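# Set the hourglass upright in the tray's empty compartment

## Task

Place the hourglass standing on its end inside the tray compartment that holds nothing, then open the gripper so the robot no longer holds it.

## Robot and tools

ROBOT
Two arms, left_arm and right_arm, each with six revolute joints and a parallel gripper. Joint order, always: waist, shoulder, elbow, wrist pitch, wrist yaw, wrist roll. Stated ranges (rad): waist -2.618 to 3.054, shoulder 0.000 to 3.142, elbow 0.000 to 3.142, wrist pitch -1.571 to 1.571, wrist yaw -1.571 to 1.571, wrist roll -2.094 to 2.094. Real ends may differ by up to 0.059 rad. Drives have gear play and weak wrists.

FRAMES
Scene frame: origin on the table surface halfway between the nominal arm bases, +z up, +x forward over the table, left_arm toward +y (not image left). Measured bases: left_arm at (-0.038, +0.358, 0), right_arm at (+0.003, -0.288, 0), each turned only slightly about z. Each arm reports its hand position (m) and quaternion (wxyz) in its OWN base frame; fixed cameras and the table use the scene frame. Gripper fingers point along the hand's +z and separate along its y; end_effector_position is midway between the pads, about 1 cm short of the tips. Reported hand poses can be off by a few cm.

COMMAND ROW
Every motion command uses rows of 14 numbers, each in [-1, 1]: left_arm's six joints then its opening, then right_arm's six joints then its opening. Always send all 14 even if one arm is idle. Joint entries are OFFSETS, scaled: 1.0 equals 2.224 rad for waist, shoulder and elbow and 8.485 rad for the three wrist joints. They count from the Joint targets shown at the start of that action or call (not from the previous row), so a repeated offset moves further. 0 keeps an arm's current targets. The opening entry is ABSOLUTE: +1 fully open, -1 shut; a 0 means half-closed, so resend an arm's present opening to leave its gripper alone.

TOOLS
execute_actions(actions, cameras): actions is a list of actions; each action is up to 15 rows, one per 1/30 s step, lasting 0.5 s; a short action holds its last row. Any action asking a joint more than 0.059 rad beyond its stated range is refused for both arms; a malformed call, or a first action that fails this check, rejects the whole call. An empty list returns state plus all camera images. cameras: list of names, ["all"], or [].
move(target, speed, blend, opening_speed, grip_force, blocking, cameras): target is one 14-number row or a list of up to 15 rows; every row is an offset from the Joint targets at the call's start, not from the previous row. Joints travel together along interpolated paths, no collision avoidance. speed: rad/s for the joint with farthest to go, 0.01 to 12.57, default 0.5, one value or one per target. blend: rad, corner rounding between listed targets, default 0 (stop at each). opening_speed: rate of opening change per second on the -1..+1 scale, at least 0.2. grip_force: newtons per pad, 10 to 50 (default 50), one value or one per arm; lower values close slowly. blocking=false returns after about 0.5 s while motion continues. Whole move limited to 10 s. Result adds a move: line: done, off_target (resting more than 0.035 rad from target), moving, held, fault, and limits=held if steps were withheld. done does not prove contact or its absence.
wait(seconds 0 to 10, cameras): let time pass holding commands; returns early if a running move ends.
stop(cameras): brake a running move.
zoom_image(camera, region): camera one of cam_high, cam_low, cam_left_wrist, cam_right_wrist; region [x0, y0, x1, y1] pixels from top-left, at most 504 by 504, taken from that camera's newest image.
read_manual(section): licence texts only.
finished_scene(scene): integer current scene number; irreversible. After ending the first scene, make no further call in that reply.

RESULTS
Joint positions and Joint velocities: per arm, six joints (rad, rad/s) then pad gap (m; 0.094 open). Joint targets: the base for your next offsets. Joint torques: total drive output incl. gravity, noisy, offset; joints 1 to 3 wrap at ±28 N m. grip_measured: opening on the command scale; a few mm wide when empty, narrower than the part under squeeze. grip_effort_nm: gripper motor effort, negative closing; it lingers due to friction. Tool commands: present commands. joint sent to its limit: a joint reached its end. joint command not followed: clearance check altered targets. Motor temperatures, MOTOR HOT (75 °C), OVER-TEMPERATURE FAULT (90 °C folds that arm and idles it; 100 °C it collapses).

LIMITS ON MOTION
Each step a joint's target may lead its measured angle by at most 0.339 rad (big joints) or 2.2 rad (wrist). If targets would put the gripper more than 200 mm from where it is, they are scaled back. Large moves may need several actions; tiny ones may not start.

GRIPPING
To grip, command an opening somewhat below the part's width; force rises about 1 N per 0.001 below first contact, then jumps to full force. Close slowly on fragile items. Release by commanding well above grip_measured.

CAMERAS
cam_high and cam_low are fixed; cam_left_wrist and cam_right_wrist ride the hands; all 896x504. Calibration is approximate.

AVOID
Dropping the hourglass, releasing it while it moves, slamming or hitting, hard pushes, anything leaving the table, the two arms or grippers pressing each other, wrist-camera cable contact, long outstretched holds or pushing into unreachable poses (motor heat), and arm stops. Objects may get small random nudges. The hourglass must stay upright in the empty compartment after release.

Each tool is called after "Call:" as name(argument=value, ...), one argument or row to a line, values as JSON.

## Session

I'll start by looking at the practice scene.

Call:
execute_actions(
  actions=[],
)

Scene clock: 0.00 s.
left_arm: end_effector_position=(+0.3628, -0.0378, +0.2311) grip_measured=+1.000 grip_effort_nm=n/a end_effector_quat_wxyz=(+0.579, +0.025, +0.815, +0.002) | right_arm: end_effector_position=(+0.2873, +0.1298, +0.2305) grip_measured=+1.000 grip_effort_nm=n/a end_effector_quat_wxyz=(+0.690, -0.119, +0.703, +0.126)
Joint positions: left_arm=[-0.175 1.005 0.656 0.008 -0.139 -0.014 0.094] | right_arm=[0.518 0.71 0.246 0.448 0.17 0.015 0.094]
Joint velocities: within noise
Joint torques (N m): no reading
Motor temperatures (°C): left_arm=[22 28 28 33 22 22 23] | right_arm=[21 26 35 35 23 21 22]
Heat: left arm: 33 °C; right arm: 35 °C.
Joint targets: left_arm=[-0.169 0.988 0.676 0.021 -0.145 -0.019] | right_arm=[0.513 0.698 0.267 0.462 0.175 0.019]
Tool commands: left_gripper/opening=+1.0 right_gripper/opening=+1.0

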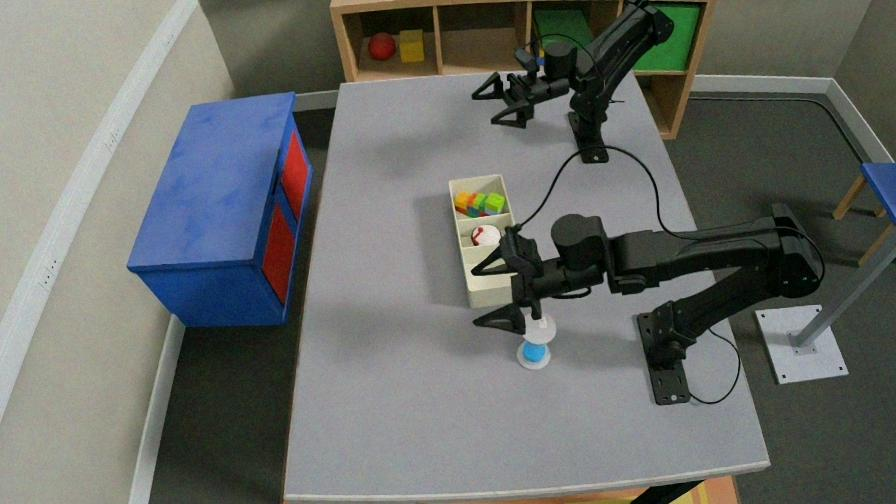

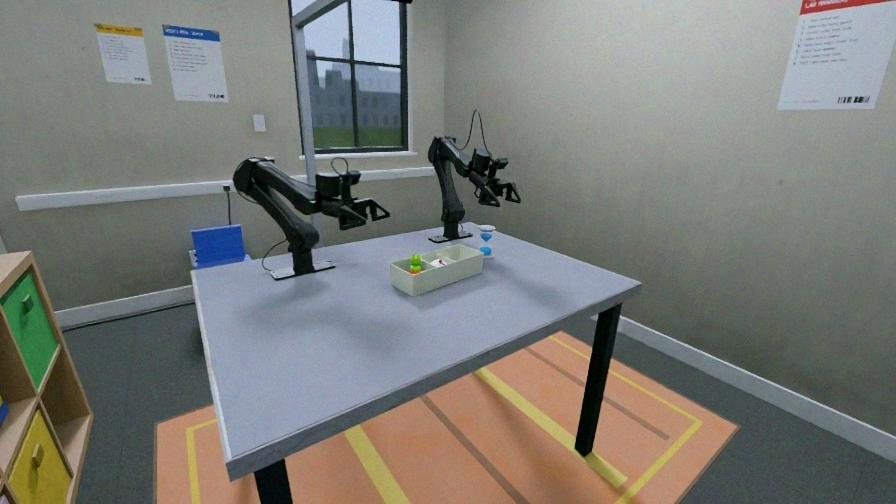

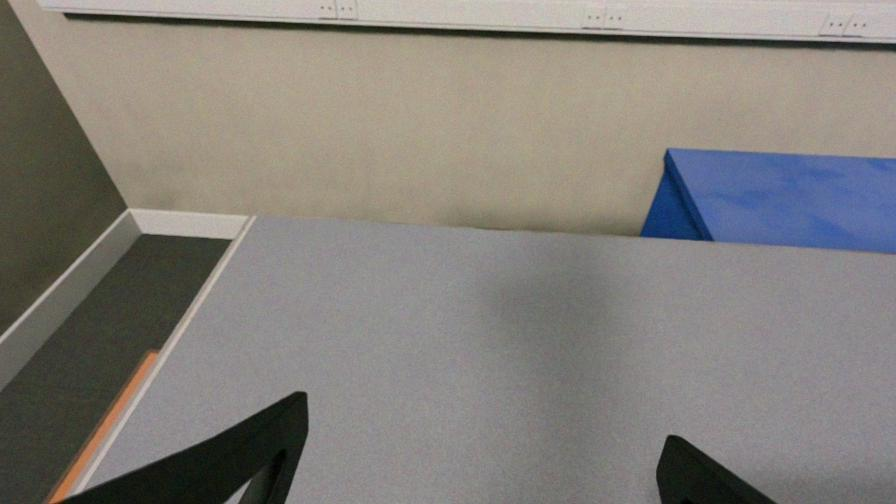

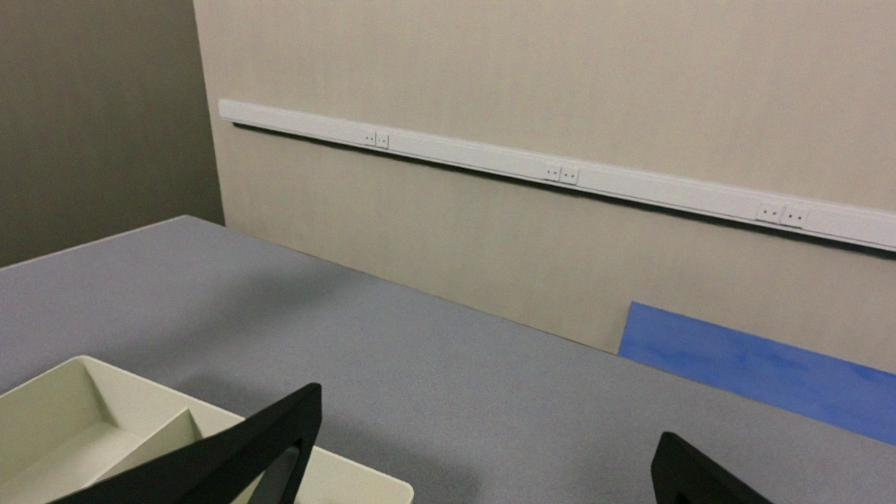

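Call:
zoom_image(
  camera="cam_high",
  region=[420, 150, 640, 400],
)

Call:
zoom_image(
  camera="cam_low",
  region=[370, 190, 540, 310],
)

Scaled by 2.016 from the camera's 896x504 image, which has a finer 1280x720 frame.

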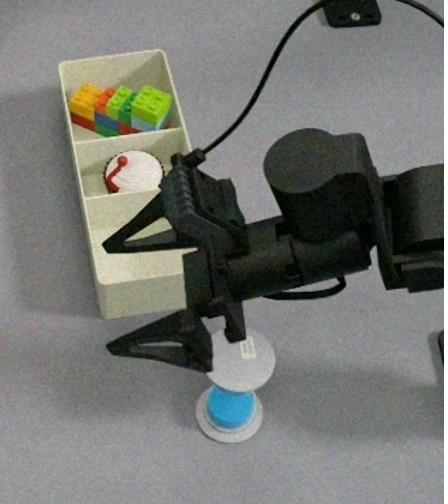

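Scaled by 2.965 from the camera's 896x504 image, which has a finer 1280x720 frame.

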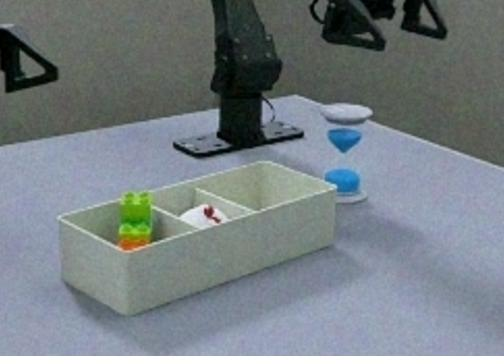

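Call:
move(
  target=[0.0013, 0.163, 0.281, -0.1675, 0.0171, 0.0022, 1.0, 0,0,0,0,0,0,1.0],
  speed=1.0,
  cameras=["all"],
)

Scene clock: 77.60 s.
left_arm: end_effector_position=(+0.2309, -0.0394, +0.1639) grip_measured=+1.000 grip_effort_nm=-0.02 end_effector_quat_wxyz=(+0.044, +0.084, +0.995, -0.003) | right_arm: end_effector_position=(+0.2873, +0.1298, +0.2305) grip_measured=+1.000 grip_effort_nm=0.02 end_effector_quat_wxyz=(+0.690, -0.119, +0.703, +0.126)
Joint positions: left_arm=[-0.175 1.353 1.261 -1.391 -0.003 -0.007 0.094] | right_arm=[0.518 0.71 0.246 0.448 0.17 0.015 0.094]
Joint torques (N m): left_arm=[0.39 -3.82 10.54 0.23 0.06 0.05] | right_arm=[-0.01 -0.36 9.03 1.49 0.02 0.01]
Motor temperatures (°C): left_arm=[21 27 31 40 21 22 22] | right_arm=[21 25 36 39 23 20 21]
Heat: left arm: 40 °C; right arm: 39 °C.
Joint targets: left_arm=[-0.166 1.350 1.301 -1.401 0.000 0.000] | right_arm=[0.513 0.698 0.267 0.462 0.175 0.019]
move: off_target (left_arm); left_arm: the elbow is farthest, 0.040 rad from its target
camera_calibration:
cam_left_wrist: T_world_to_cam=[[-0.0859949, -0.993872, -0.069452, 0.000821987], [-0.956487, 0.0628494, 0.284927, 0.229973], [-0.278816, 0.0909322, -0.95603, 0.342667], [0, 0, 0, 1]] pos_world=[0.315578, -0.0447962, 0.262132]

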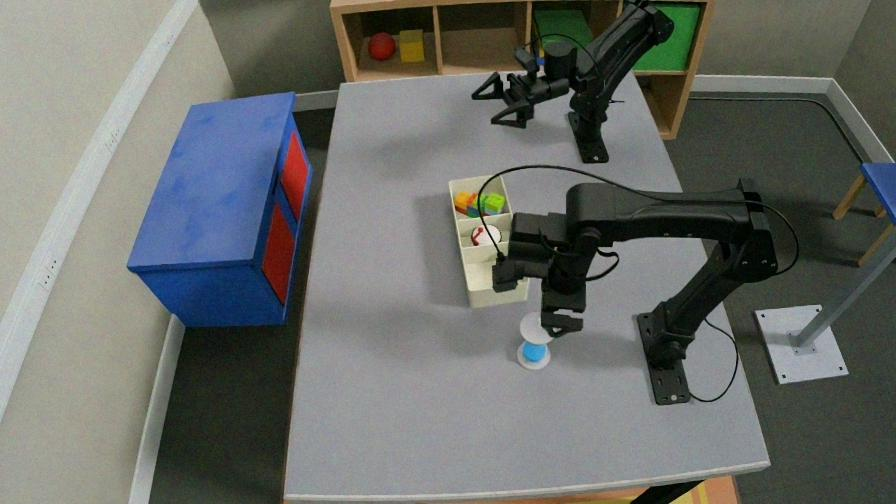

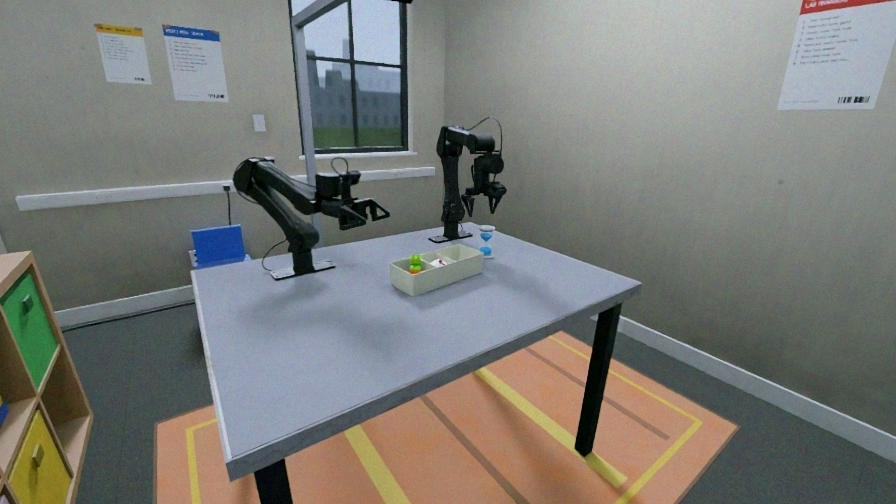

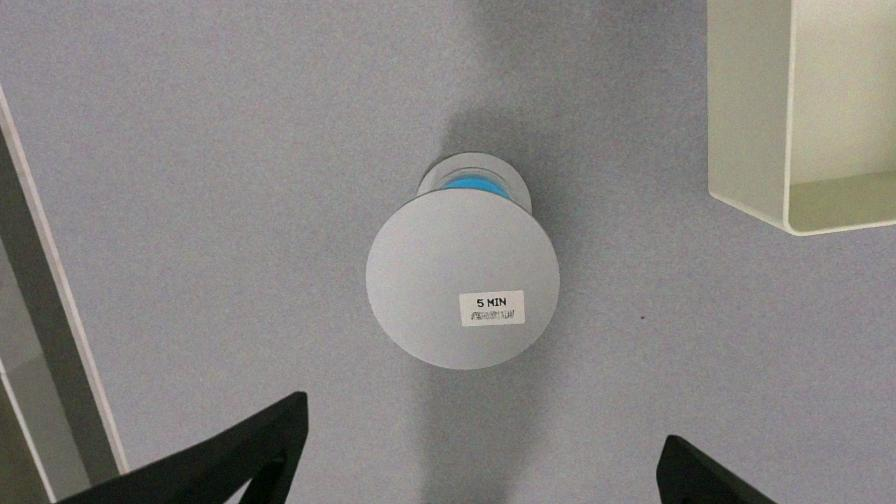

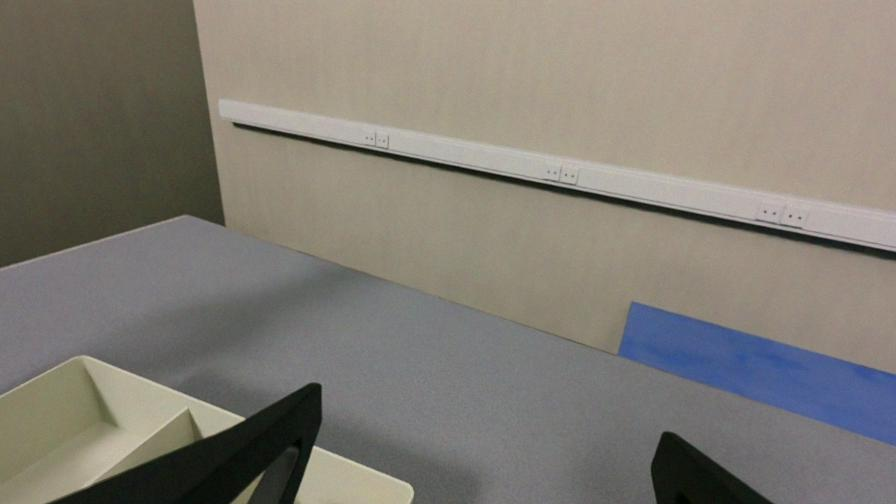

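Call:
move(
  target=[-0.1951, 0.1398, 0.1884, -0.0025, 0, 0, 1.0, 0,0,0,0,0,0,1.0],
  speed=1.0,
  cameras=["cam_high", "cam_left_wrist", "cam_right_wrist"],
)

Scene clock: 120.23 s.
left_arm: end_effector_position=(+0.2747, -0.1882, +0.1984) grip_measured=+1.000 grip_effort_nm=-0.02 end_effector_quat_wxyz=(+0.084, +0.295, +0.951, -0.028) | right_arm: end_effector_position=(+0.2873, +0.1298, +0.2305) grip_measured=+1.000 grip_effort_nm=0.02 end_effector_quat_wxyz=(+0.690, -0.119, +0.703, +0.126)
Joint positions: left_arm=[-0.602 1.666 1.681 -1.409 0.003 -0.001 0.094] | right_arm=[0.518 0.71 0.246 0.448 0.17 0.015 0.094]
Joint torques (N m): left_arm=[0.32 -7.51 10.41 0.37 -0.03 0] | right_arm=[-0.01 -0.38 9.02 1.49 0.03 0.01]
Motor temperatures (°C): left_arm=[21 27 33 33 21 22 21] | right_arm=[21 24 35 39 22 20 21]
Heat: left arm: 33 °C; right arm: 39 °C.
Joint targets: left_arm=[-0.600 1.661 1.720 -1.422 0.000 0.000] | right_arm=[0.513 0.698 0.267 0.462 0.175 0.019]
move: off_target (left_arm); left_arm: the elbow is farthest, 0.039 rad from its target
camera_calibration:
cam_left_wrist: T_world_to_cam=[[-0.490905, -0.869386, -0.0563905, -0.00883489], [-0.858717, 0.471926, 0.199725, 0.338413], [-0.147026, 0.14647, -0.978228, 0.380087], [0, 0, 0, 1]] pos_world=[0.342147, -0.223058, 0.303724]
Images, in order (width x height): cam_high 896x504, cam_left_wrist 896x504, cam_right_wrist 896x504.

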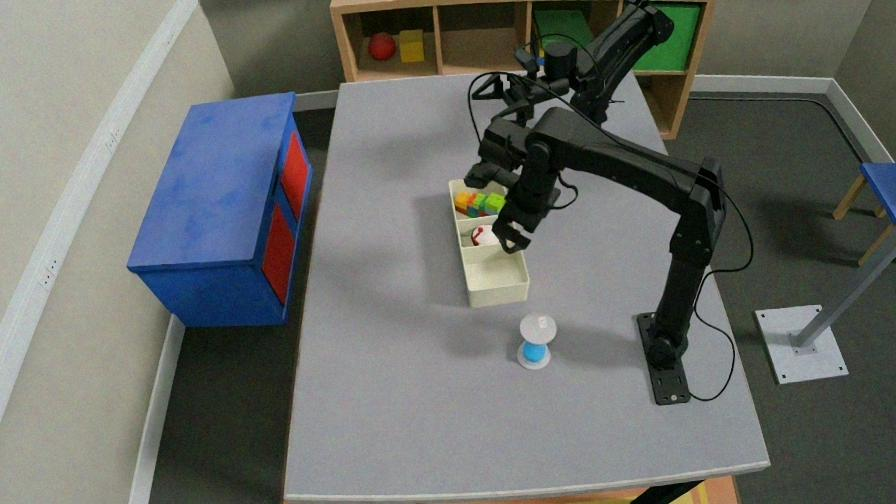

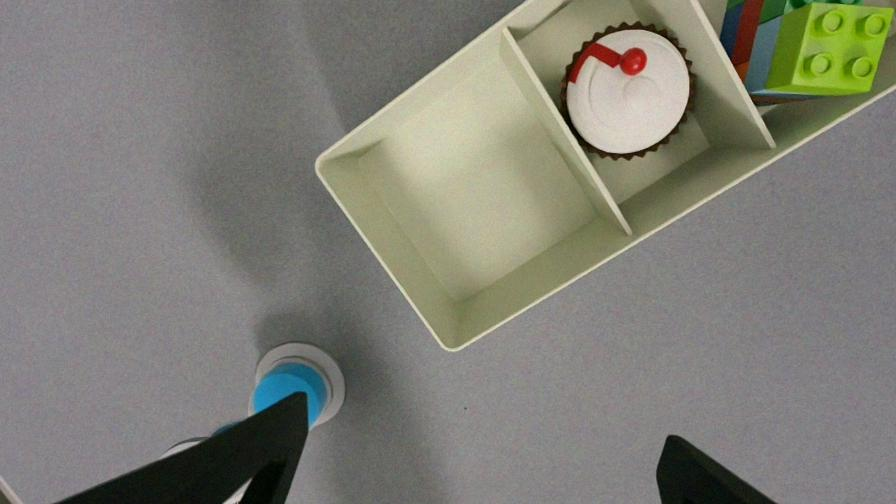

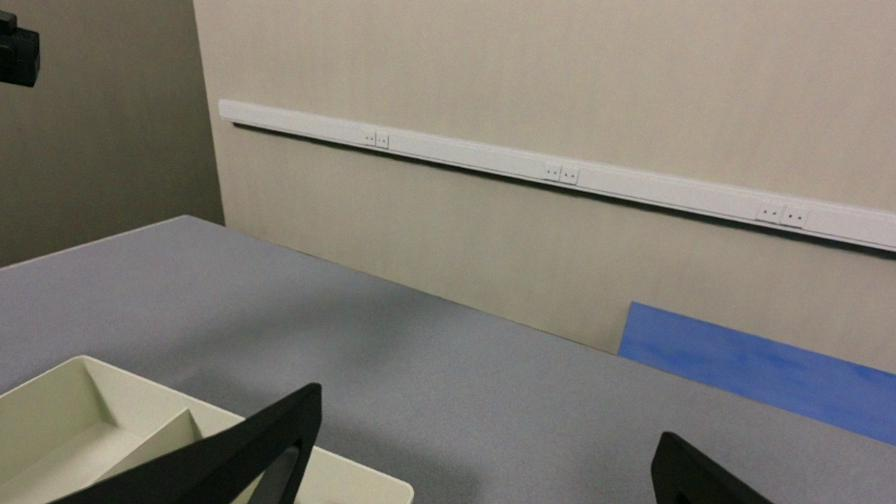

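Call:
move(
  target=[0.2068, -0.0492, -0.1338, 0.0009, 0, 0, 1.0, 0,0,0,0,0,0,1.0],
  speed=1.0,
  cameras=["cam_high", "cam_low", "cam_left_wrist"],
)

Scene clock: 135.13 s.
left_arm: end_effector_position=(+0.2716, -0.0383, +0.1515) grip_measured=+1.000 grip_effort_nm=-0.02 end_effector_quat_wxyz=(-0.004, +0.067, +0.998, -0.001) | right_arm: end_effector_position=(+0.2873, +0.1298, +0.2305) grip_measured=+1.000 grip_effort_nm=0.02 end_effector_quat_wxyz=(+0.690, -0.119, +0.703, +0.126)
Joint positions: left_arm=[-0.142 1.589 1.426 -1.415 0.003 -0.008 0.094] | right_arm=[0.518 0.71 0.246 0.448 0.17 0.015 0.094]
Joint torques (N m): left_arm=[0.09 -9.57 6.42 0.15 0.04 0.01] | right_arm=[-0.01 -0.39 9.03 1.49 0.02 0.02]
Heat: left arm: 32 °C; right arm: 39 °C.
Joint targets: left_arm=[-0.140 1.552 1.423 -1.414 0.000 0.000] | right_arm=[0.513 0.698 0.267 0.462 0.175 0.019]
move: off_target (left_arm); left_arm: the shoulder is farthest, 0.038 rad from its target
camera_calibration:
cam_left_wrist: T_world_to_cam=[[-0.0578289, -0.995766, -0.0714595, -0.00288381], [-0.926705, 0.0269197, 0.374823, 0.249264], [-0.371313, 0.0878976, -0.924338, 0.362233], [0, 0, 0, 1]] pos_world=[0.365329, -0.0414211, 0.24119]
Images, in order (width x height): cam_high 896x504, cam_low 896x504, cam_left_wrist 896x504.

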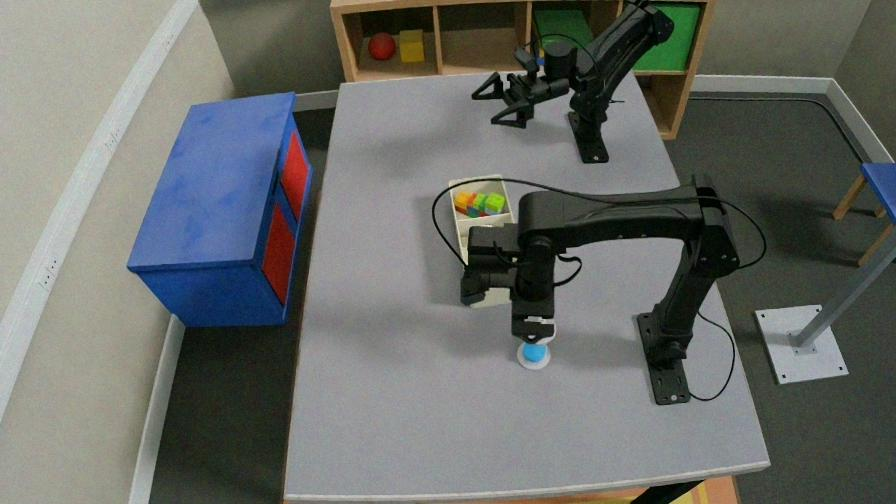

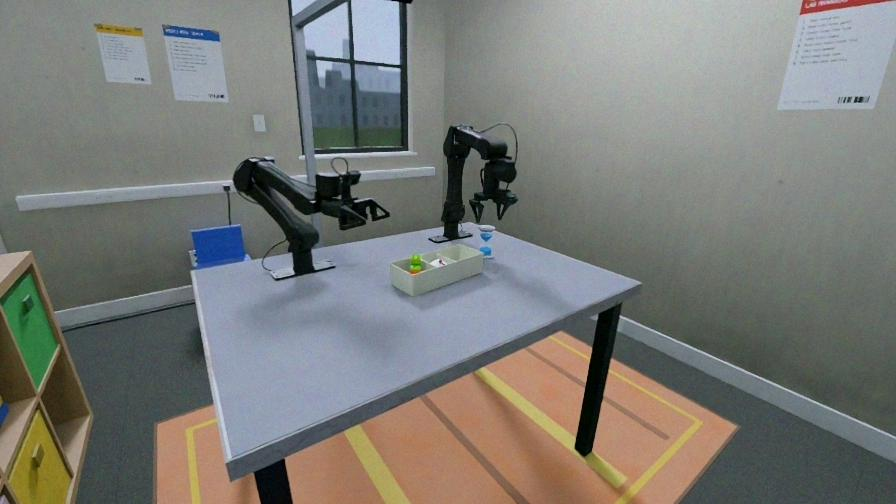

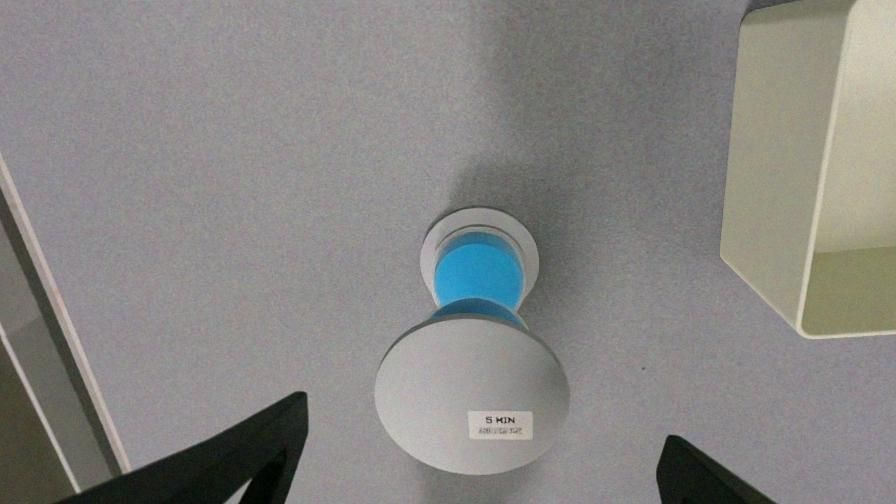

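Call:
move(
  target=[0, -0.0200, -0.1115, 0.0248, 0, 0, 1.0, 0,0,0,0,0,0,1.0],
  speed=0.6,
  cameras=["cam_low", "cam_left_wrist"],
)

Scene clock: 145.27 s.
left_arm: end_effector_position=(+0.2536, -0.0369, +0.0998) grip_measured=+1.000 grip_effort_nm=-0.03 end_effector_quat_wxyz=(-0.014, +0.070, +0.997, -0.001) | right_arm: end_effector_position=(+0.2873, +0.1298, +0.2305) grip_measured=+1.000 grip_effort_nm=0.02 end_effector_quat_wxyz=(+0.690, -0.119, +0.703, +0.126)
Joint positions: left_arm=[-0.146 1.545 1.176 -1.23 0.003 -0.007 0.094] | right_arm=[0.518 0.71 0.246 0.448 0.17 0.015 0.094]
Joint torques (N m): left_arm=[0.1 -9.14 6.48 0.43 0.01 0.04] | right_arm=[-0.01 -0.38 9.02 1.49 0.02 0.02]
Heat: left arm: 32 °C; right arm: 38 °C.
Joint targets: left_arm=[-0.140 1.507 1.175 -1.204 0.000 0.000] | right_arm=[0.513 0.698 0.267 0.462 0.175 0.019]
move: off_target (left_arm); left_arm: the shoulder is farthest, 0.037 rad from its target
camera_calibration:
cam_left_wrist: T_world_to_cam=[[-0.0653425, -0.995181, -0.0731097, -0.00411895], [-0.918983, 0.0314652, 0.39304, 0.248327], [-0.388846, 0.0928688, -0.91661, 0.311521], [0, 0, 0, 1]] pos_world=[0.349073, -0.0408433, 0.187639]
Images, in order (width x height): cam_low 896x504, cam_left_wrist 896x504.

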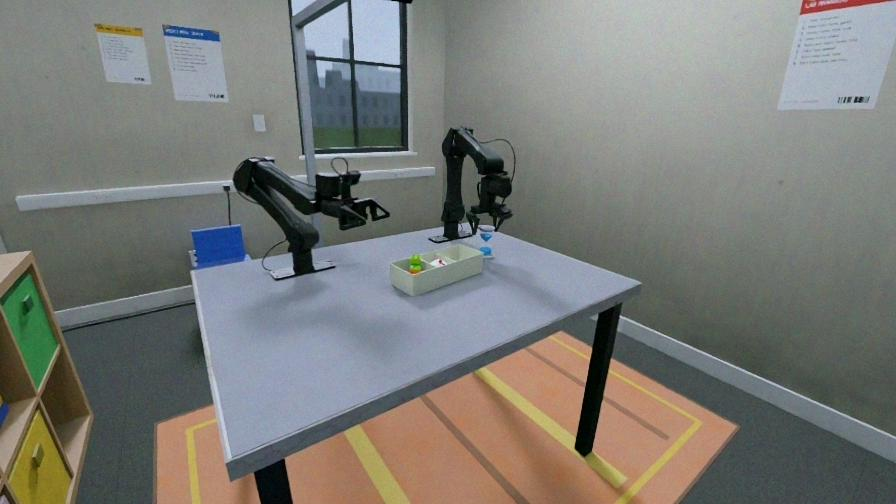

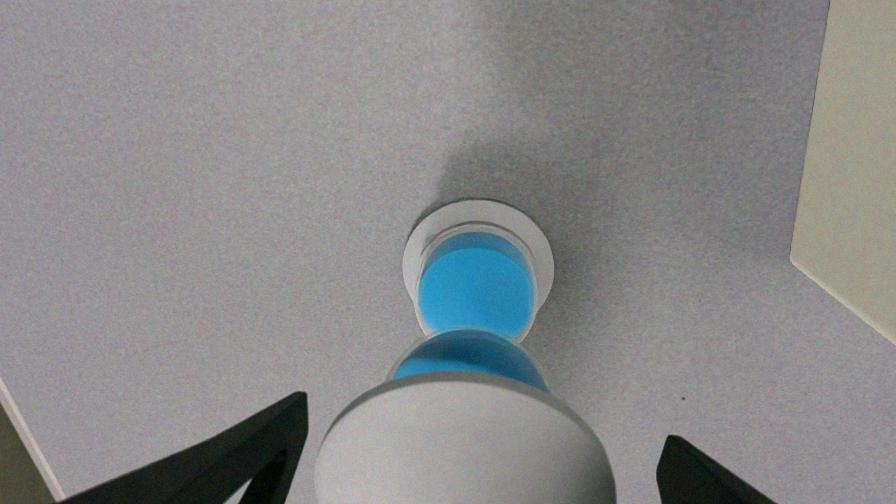

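Call:
move(
  target=[
    [0, 0, 0, 0.0036, 0, 0, 1.0, 0,0,0,0,0,0,1.0],
    [0, 0, 0, 0.0036, 0, 0, 0.42, 0,0,0,0,0,0,1.0],
  ],
  speed=0.5,
  opening_speed=0.6,
  cameras=["cam_left_wrist"],
)

Scene clock: 149.90 s.
left_arm: end_effector_position=(+0.2617, -0.0341, +0.0997) grip_measured=+0.422 grip_effort_nm=-0.13 end_effector_quat_wxyz=(+0.002, +0.064, +0.998, +0.001) | right_arm: end_effector_position=(+0.2873, +0.1298, +0.2305) grip_measured=+1.000 grip_effort_nm=0.02 end_effector_quat_wxyz=(+0.690, -0.119, +0.703, +0.126)
Joint positions: left_arm=[-0.135 1.545 1.176 -1.199 -0.003 -0.007 0.067] | right_arm=[0.518 0.71 0.246 0.448 0.17 0.015 0.094]
Joint velocities: left_arm=[within noise] | right_arm=[-0.002 0.007 -0.017 0.022 0.168 0.037 0]
Joint torques (N m): left_arm=[0.08 -9.14 6.63 0.46 -0.01 0.03] | right_arm=[-0.01 -0.38 9.02 1.49 0.02 0.02]
Heat: left arm: 31 °C; right arm: 38 °C.
Joint targets: left_arm=[-0.140 1.507 1.175 -1.173 0.000 0.000] | right_arm=[0.513 0.698 0.267 0.462 0.175 0.019]
move: off_target (left_arm); target 2's new numbers were sent with left_arm's shoulder 0.038 rad from that target; left_arm: the shoulder is farthest, 0.038 rad from its target
camera_calibration:
cam_left_wrist: T_world_to_cam=[[-0.0523768, -0.995682, -0.0766485, -0.00389299], [-0.931087, 0.0209428, 0.364195, 0.261499], [-0.361017, 0.0904418, -0.928163, 0.308094], [0, 0, 0, 1]] pos_world=[0.354502, -0.0372173, 0.190427]
Images, in order (width x height): cam_left_wrist 896x504.

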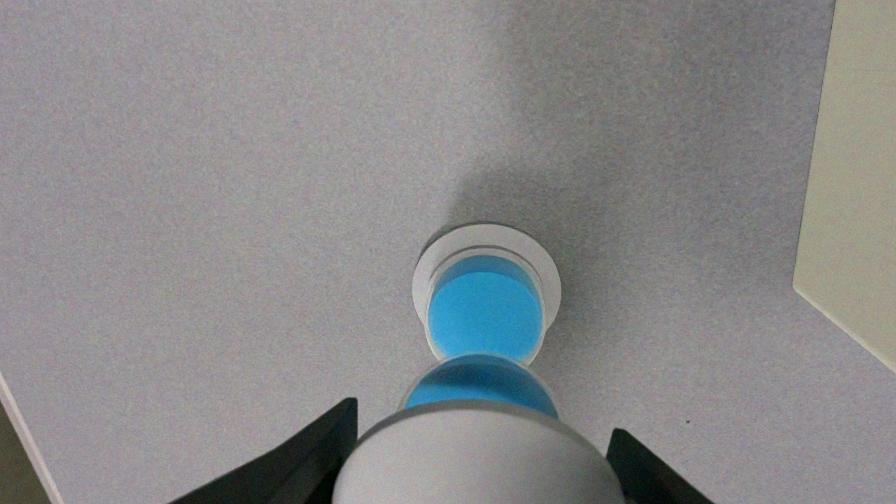

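Call:
move(
  target=[0, 0, 0, 0, 0, 0, 0.38, 0,0,0,0,0,0,1.0],
  opening_speed=0.4,
)

Call:
move(
  target=[0, 0, 0, 0, 0, 0, 0.36, 0,0,0,0,0,0,1.0],
  opening_speed=0.4,
)

Call:
move(
  target=[0, 0, 0, 0, 0, 0, 0.345, 0,0,0,0,0,0,1.0],
  opening_speed=0.4,
  cameras=["cam_left_wrist"],
)

Scene clock: 153.03 s.
left_arm: end_effector_position=(+0.2617, -0.0341, +0.0997) grip_measured=+0.382 grip_effort_nm=-0.14 end_effector_quat_wxyz=(+0.002, +0.064, +0.998, +0.001) | right_arm: end_effector_position=(+0.2873, +0.1298, +0.2305) grip_measured=+1.000 grip_effort_nm=0.02 end_effector_quat_wxyz=(+0.690, -0.119, +0.703, +0.126)
Joint positions: left_arm=[-0.135 1.545 1.176 -1.199 -0.003 -0.007 0.065] | right_arm=[0.518 0.71 0.246 0.448 0.17 0.015 0.094]
Joint torques (N m): left_arm=[0.16 -9.11 6.56 0.44 0.02 0.03] | right_arm=[-0.02 -0.38 9.03 1.49 0.02 0.02]
Heat: left arm: 31 °C; right arm: 38 °C.
Joint targets: left_arm=[-0.140 1.507 1.175 -1.173 0.000 0.000] | right_arm=[0.513 0.698 0.267 0.462 0.175 0.019]
move: off_target (left_arm); left_arm: the shoulder is farthest, 0.038 rad from its target

Scene clock: 153.53 s.
left_arm: end_effector_position=(+0.2618, -0.0339, +0.0997) grip_measured=+0.363 grip_effort_nm=-0.20 end_effector_quat_wxyz=(+0.002, +0.064, +0.998, +0.002) | right_arm: end_effector_position=(+0.2873, +0.1298, +0.2305) grip_measured=+1.000 grip_effort_nm=0.02 end_effector_quat_wxyz=(+0.690, -0.119, +0.703, +0.126)
Joint positions: left_arm=[-0.135 1.545 1.176 -1.199 -0.004 -0.007 0.064] | right_arm=[0.518 0.71 0.246 0.448 0.17 0.015 0.094]
Joint torques (N m): left_arm=[0.08 -9.25 6.49 0.47 0.03 0.04] | right_arm=[-0.02 -0.36 9.03 1.49 0.02 0.01]
Heat: left arm: 31 °C; right arm: 38 °C.
Joint targets: left_arm=[-0.140 1.507 1.175 -1.173 0.000 0.000] | right_arm=[0.513 0.698 0.267 0.462 0.175 0.019]
move: off_target (left_arm); left_arm: the shoulder is farthest, 0.038 rad from its target

Scene clock: 154.03 s.
left_arm: end_effector_position=(+0.2618, -0.0339, +0.0997) grip_measured=+0.350 grip_effort_nm=-0.28 end_effector_quat_wxyz=(+0.002, +0.064, +0.998, +0.002) | right_arm: end_effector_position=(+0.2873, +0.1298, +0.2305) grip_measured=+1.000 grip_effort_nm=0.02 end_effector_quat_wxyz=(+0.690, -0.119, +0.703, +0.126)
Joint positions: left_arm=[-0.135 1.545 1.176 -1.199 -0.004 -0.007 0.063] | right_arm=[0.518 0.71 0.246 0.448 0.17 0.015 0.094]
Joint torques (N m): left_arm=[0.16 -9.26 6.46 0.44 0 0.04] | right_arm=[0.01 -0.36 9.03 1.48 0.02 0.02]
Heat: left arm: 31 °C; right arm: 38 °C.
Joint targets: left_arm=[-0.140 1.507 1.175 -1.173 0.000 0.000] | right_arm=[0.513 0.698 0.267 0.462 0.175 0.019]
move: off_target (left_arm); left_arm: the shoulder is farthest, 0.038 rad from its target
camera_calibration:
cam_left_wrist: T_world_to_cam=[[-0.0523309, -0.995565, -0.0781818, -0.00351609], [-0.931164, 0.0203583, 0.364032, 0.261532], [-0.360825, 0.0918501, -0.928099, 0.30806], [0, 0, 0, 1]] pos_world=[0.354501, -0.0371202, 0.190429]
Images, in order (width x height): cam_left_wrist 896x504.

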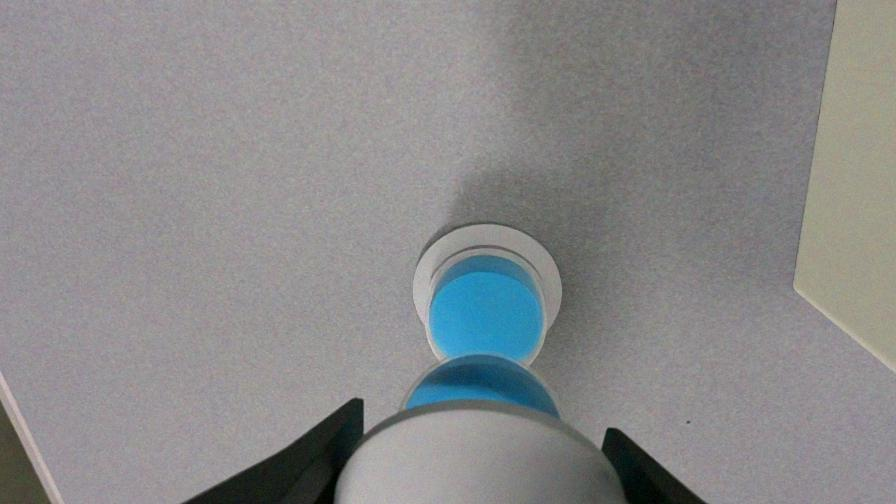

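Call:
move(
  target=[
    [0, 0.0216, 0.1790, -0.0447, 0, 0, 0.345, 0,0,0,0,0,0,1.0],
    [-0.2001, 0.2028, 0.3835, -0.0385, 0, 0, 0.345, 0,0,0,0,0,0,1.0],
  ],
  speed=1.0,
  blend=[0.08, 0],
  cameras=["cam_high", "cam_low", "cam_left_wrist"],
)

Scene clock: 174.93 s.
left_arm: end_effector_position=(+0.3237, -0.2135, +0.1748) grip_measured=+0.350 grip_effort_nm=-0.28 end_effector_quat_wxyz=(+0.039, +0.287, +0.957, -0.013) | right_arm: end_effector_position=(+0.2873, +0.1298, +0.2305) grip_measured=+1.000 grip_effort_nm=0.02 end_effector_quat_wxyz=(+0.690, -0.119, +0.703, +0.126)
Joint positions: left_arm=[-0.585 1.973 1.985 -1.501 0.002 -0.002 0.063] | right_arm=[0.518 0.71 0.246 0.448 0.17 0.015 0.094]
Joint torques (N m): left_arm=[0.66 -11.41 10.74 0.36 -0.06 0.03] | right_arm=[-0.01 -0.38 9.02 1.49 0.02 0.02]
Heat: left arm: 30 °C; right arm: 38 °C.
Joint targets: left_arm=[-0.585 1.959 2.028 -1.500 0.000 0.000] | right_arm=[0.513 0.698 0.267 0.462 0.175 0.019]
move: off_target (left_arm); left_arm: the elbow is farthest, 0.043 rad from its target
camera_calibration:
cam_left_wrist: T_world_to_cam=[[-0.479449, -0.875098, -0.0658209, -0.0114108], [-0.848047, 0.442724, 0.291224, 0.371449], [-0.225709, 0.195446, -0.954388, 0.399562], [0, 0, 0, 1]] pos_world=[0.39972, -0.252528, 0.272411]
Images, in order (width x height): cam_high 896x504, cam_low 896x504, cam_left_wrist 896x504.

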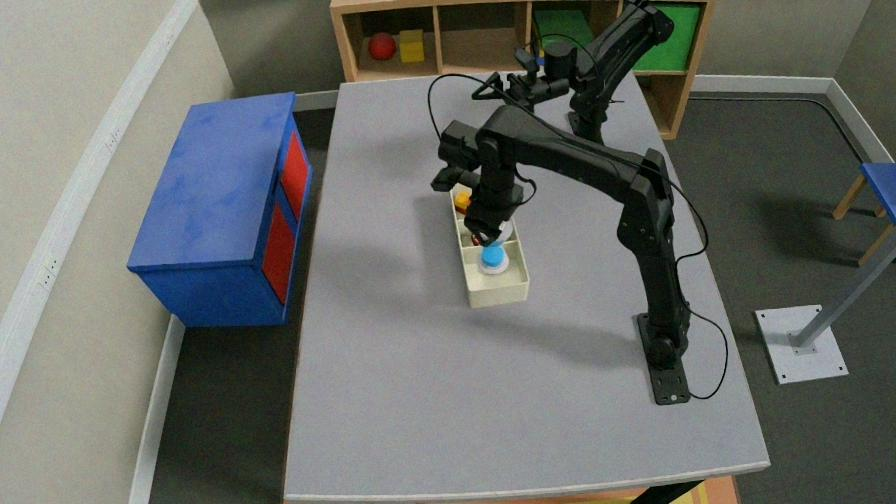

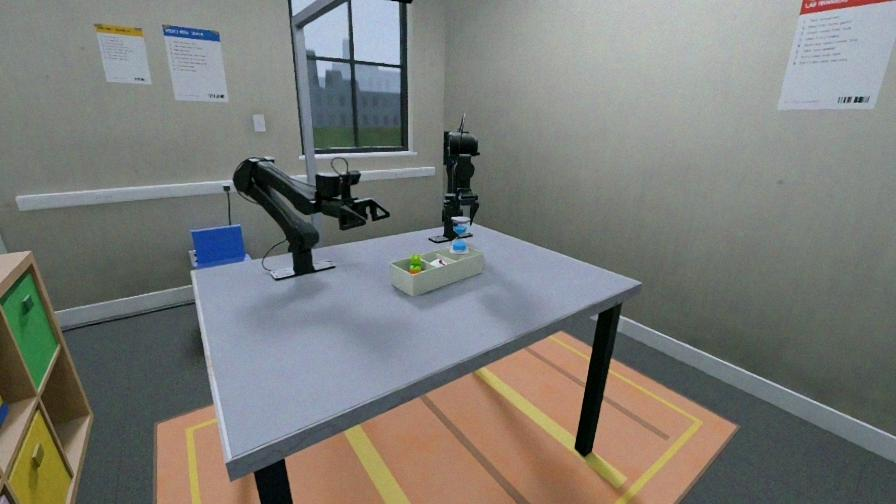

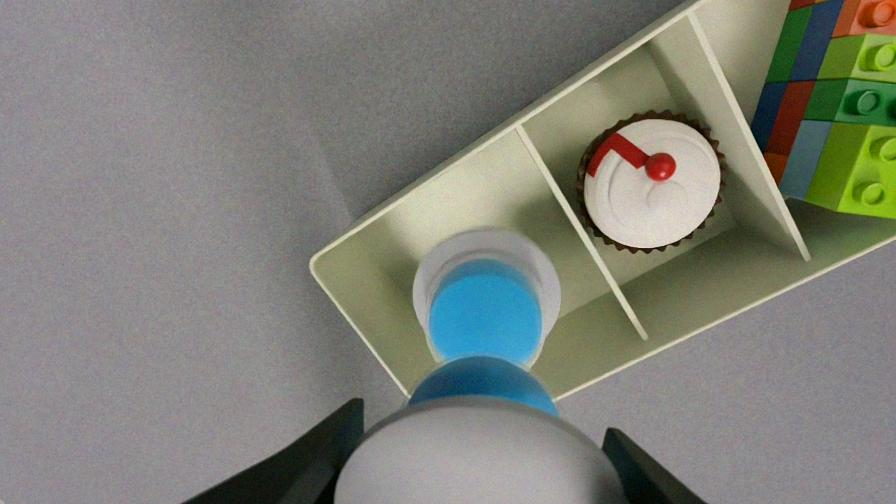

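Call:
move(
  target=[0, 0.0306, -0.1075, 0.0199, 0, 0, 0.345, 0,0,0,0,0,0,1.0],
  speed=0.4,
  cameras=["cam_high", "cam_low", "cam_left_wrist"],
)

Scene clock: 178.23 s.
left_arm: end_effector_position=(+0.3104, -0.2106, +0.1046) grip_measured=+0.350 grip_effort_nm=-0.28 end_effector_quat_wxyz=(-0.029, +0.291, +0.956, +0.005) | right_arm: end_effector_position=(+0.2873, +0.1298, +0.2305) grip_measured=+1.000 grip_effort_nm=0.02 end_effector_quat_wxyz=(+0.690, -0.119, +0.703, +0.126)
Joint positions: left_arm=[-0.596 2.032 1.791 -1.388 0.006 -0.004 0.063] | right_arm=[0.518 0.71 0.246 0.448 0.17 0.015 0.094]
Joint torques (N m): left_arm=[0.58 -11.18 6.41 0.64 -0.01 0.04] | right_arm=[-0.01 -0.38 9.03 1.49 0.03 0.02]
Heat: left arm: 31 °C; right arm: 38 °C.
Joint targets: left_arm=[-0.585 2.027 1.789 -1.331 0.000 0.000] | right_arm=[0.513 0.698 0.267 0.462 0.175 0.019]
move: off_target (left_arm); left_arm: the wrist pitch is farthest, 0.056 rad from its target
camera_calibration:
cam_left_wrist: T_world_to_cam=[[-0.495734, -0.865461, -0.0722867, -0.0120322], [-0.801716, 0.424038, 0.421241, 0.347453], [-0.333915, 0.266777, -0.904064, 0.372413], [0, 0, 0, 1]] pos_world=[0.396948, -0.257098, 0.189454]
Images, in order (width x height): cam_high 896x504, cam_low 896x504, cam_left_wrist 896x504.

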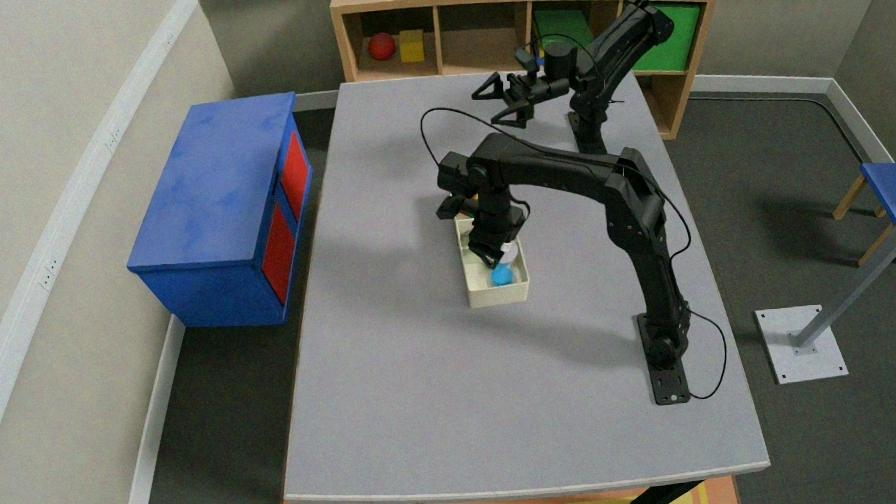

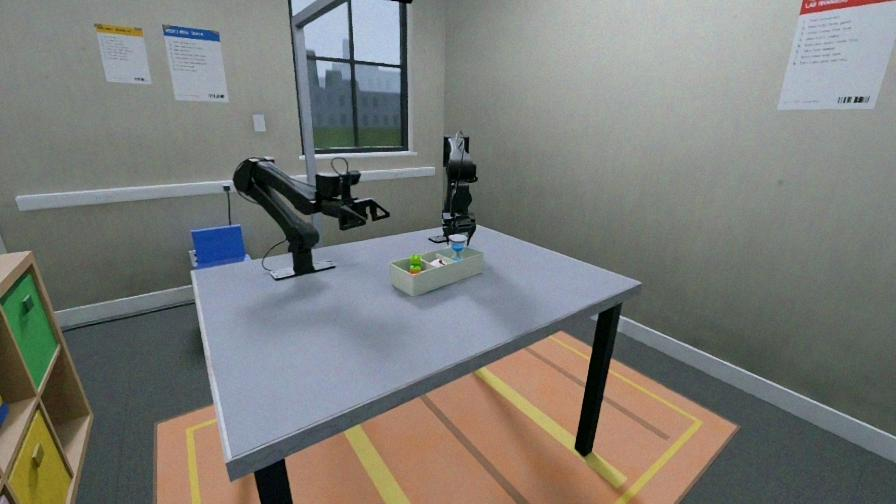

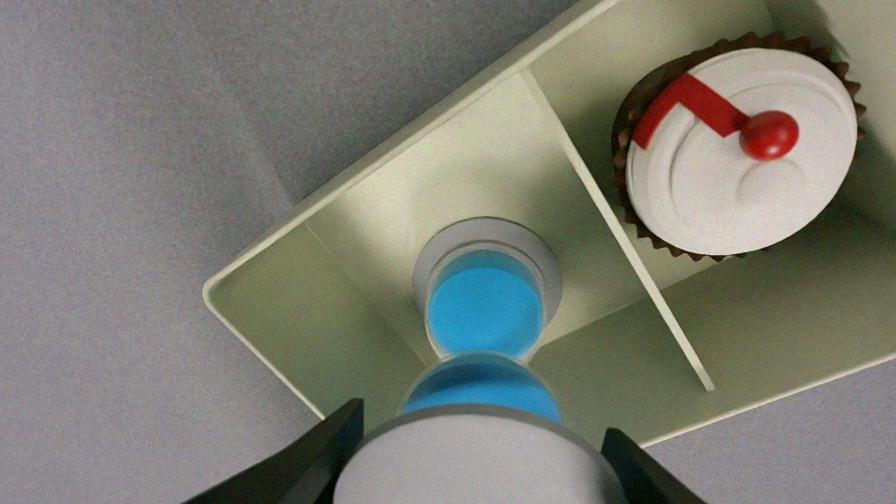

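Call:
move(
  target=[0.004, 0, 0.004, 0.0075, 0, 0, 0.345, 0,0,0,0,0,0,1.0],
  speed=0.3,
  cameras=["cam_low", "cam_left_wrist"],
)

Call:
zoom_image(
  camera="cam_low",
  region=[370, 190, 540, 310],
)

Scene clock: 184.30 s.
left_arm: end_effector_position=(+0.3125, -0.2109, +0.1045) grip_measured=+0.350 grip_effort_nm=-0.27 end_effector_quat_wxyz=(-0.026, +0.291, +0.956, +0.002) | right_arm: end_effector_position=(+0.2873, +0.1298, +0.2305) grip_measured=+1.000 grip_effort_nm=0.02 end_effector_quat_wxyz=(+0.690, -0.119, +0.703, +0.126)
Joint positions: left_arm=[-0.591 2.032 1.791 -1.38 0.011 0.001 0.063] | right_arm=[0.518 0.71 0.246 0.448 0.17 0.015 0.094]
Joint torques (N m): left_arm=[0.9 -11.19 7.12 1.27 -0.03 0.01] | right_arm=[-0.01 -0.38 9.02 1.49 0.02 0.02]
Heat: left arm: 30 °C; right arm: 38 °C.
Joint targets: left_arm=[-0.577 2.027 1.797 -1.267 0.000 0.000] | right_arm=[0.513 0.698 0.267 0.462 0.175 0.019]
move: off_target (left_arm); left_arm: the wrist pitch is farthest, 0.113 rad from its target
camera_calibration:
cam_left_wrist: T_world_to_cam=[[-0.495267, -0.86616, -0.0669189, -0.0121253], [-0.803374, 0.427326, 0.414708, 0.351204], [-0.330607, 0.259152, -0.907491, 0.370831], [0, 0, 0, 1]] pos_world=[0.398742, -0.256682, 0.190067]
Images, in order (width x height): cam_low 896x504, cam_left_wrist 896x504.

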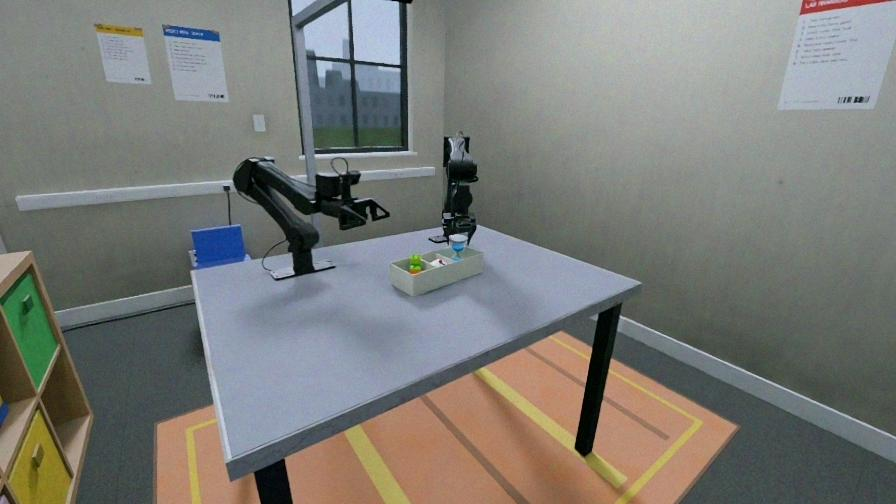

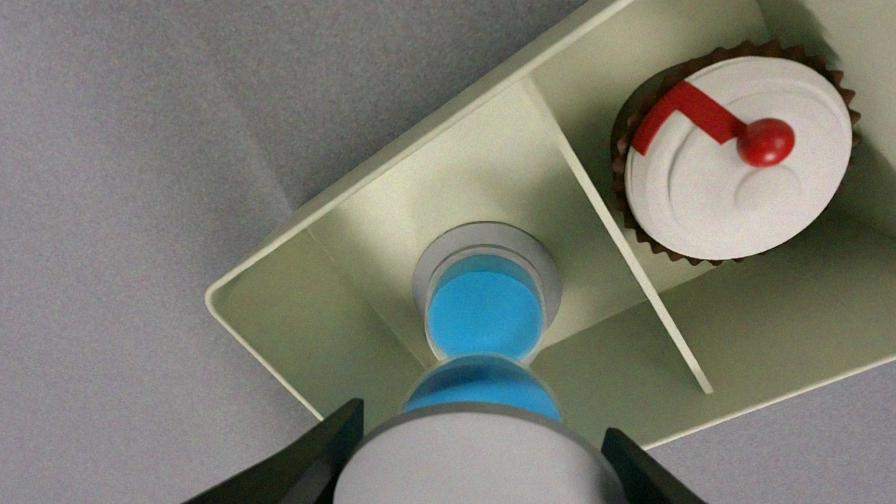

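Scaled by 2.965 from the camera's 896x504 image, which has a finer 1280x720 frame.

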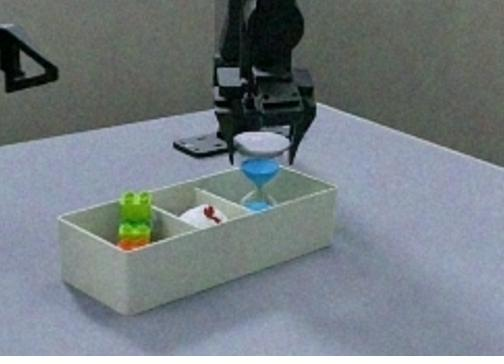

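Call:
move(
  target=[0, 0, 0.0333, -0.0092, 0, 0, 0.345, 0,0,0,0,0,0,1.0],
  speed=0.3,
  cameras=["cam_left_wrist"],
)

Scene clock: 190.83 s.
left_arm: end_effector_position=(+0.3242, -0.2181, +0.1133) grip_measured=+0.350 grip_effort_nm=-0.27 end_effector_quat_wxyz=(+0.001, +0.292, +0.957, -0.004) | right_arm: end_effector_position=(+0.2873, +0.1298, +0.2305) grip_measured=+1.000 grip_effort_nm=0.02 end_effector_quat_wxyz=(+0.690, -0.119, +0.703, +0.126)
Joint positions: left_arm=[-0.591 2.034 1.83 -1.363 0.008 0.001 0.063] | right_arm=[0.518 0.71 0.246 0.448 0.17 0.015 0.094]
Joint torques (N m): left_arm=[0.96 -11.54 10.71 0.37 -0.05 0.01] | right_arm=[-0.01 -0.38 9.02 1.49 0.02 0.02]
Heat: left arm: 31 °C; right arm: 38 °C.
Joint targets: left_arm=[-0.577 2.027 1.871 -1.346 0.000 0.000] | right_arm=[0.513 0.698 0.267 0.462 0.175 0.019]
move: off_target (left_arm); left_arm: the elbow is farthest, 0.041 rad from its target
camera_calibration:
cam_left_wrist: T_world_to_cam=[[-0.492278, -0.867931, -0.0660173, -0.0134525], [-0.82136, 0.438076, 0.365319, 0.373718], [-0.288151, 0.234062, -0.928539, 0.367593], [0, 0, 0, 1]] pos_world=[0.406257, -0.261432, 0.20391]
Images, in order (width x height): cam_left_wrist 896x504.

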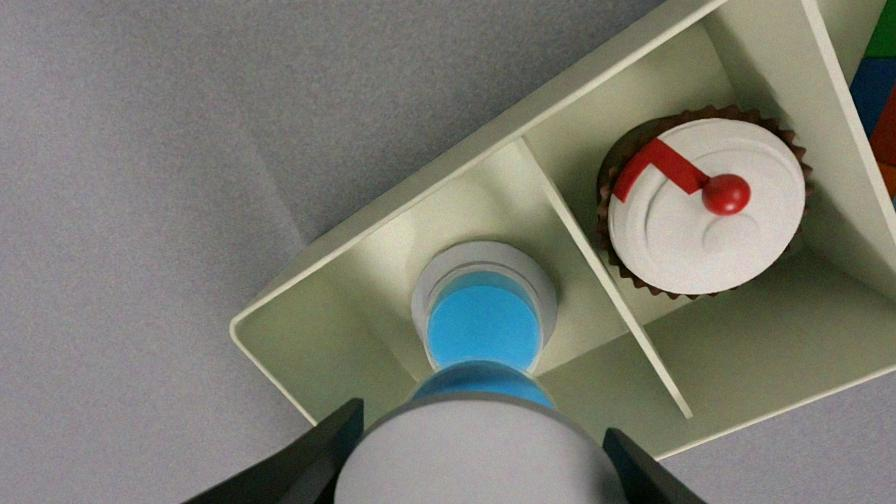

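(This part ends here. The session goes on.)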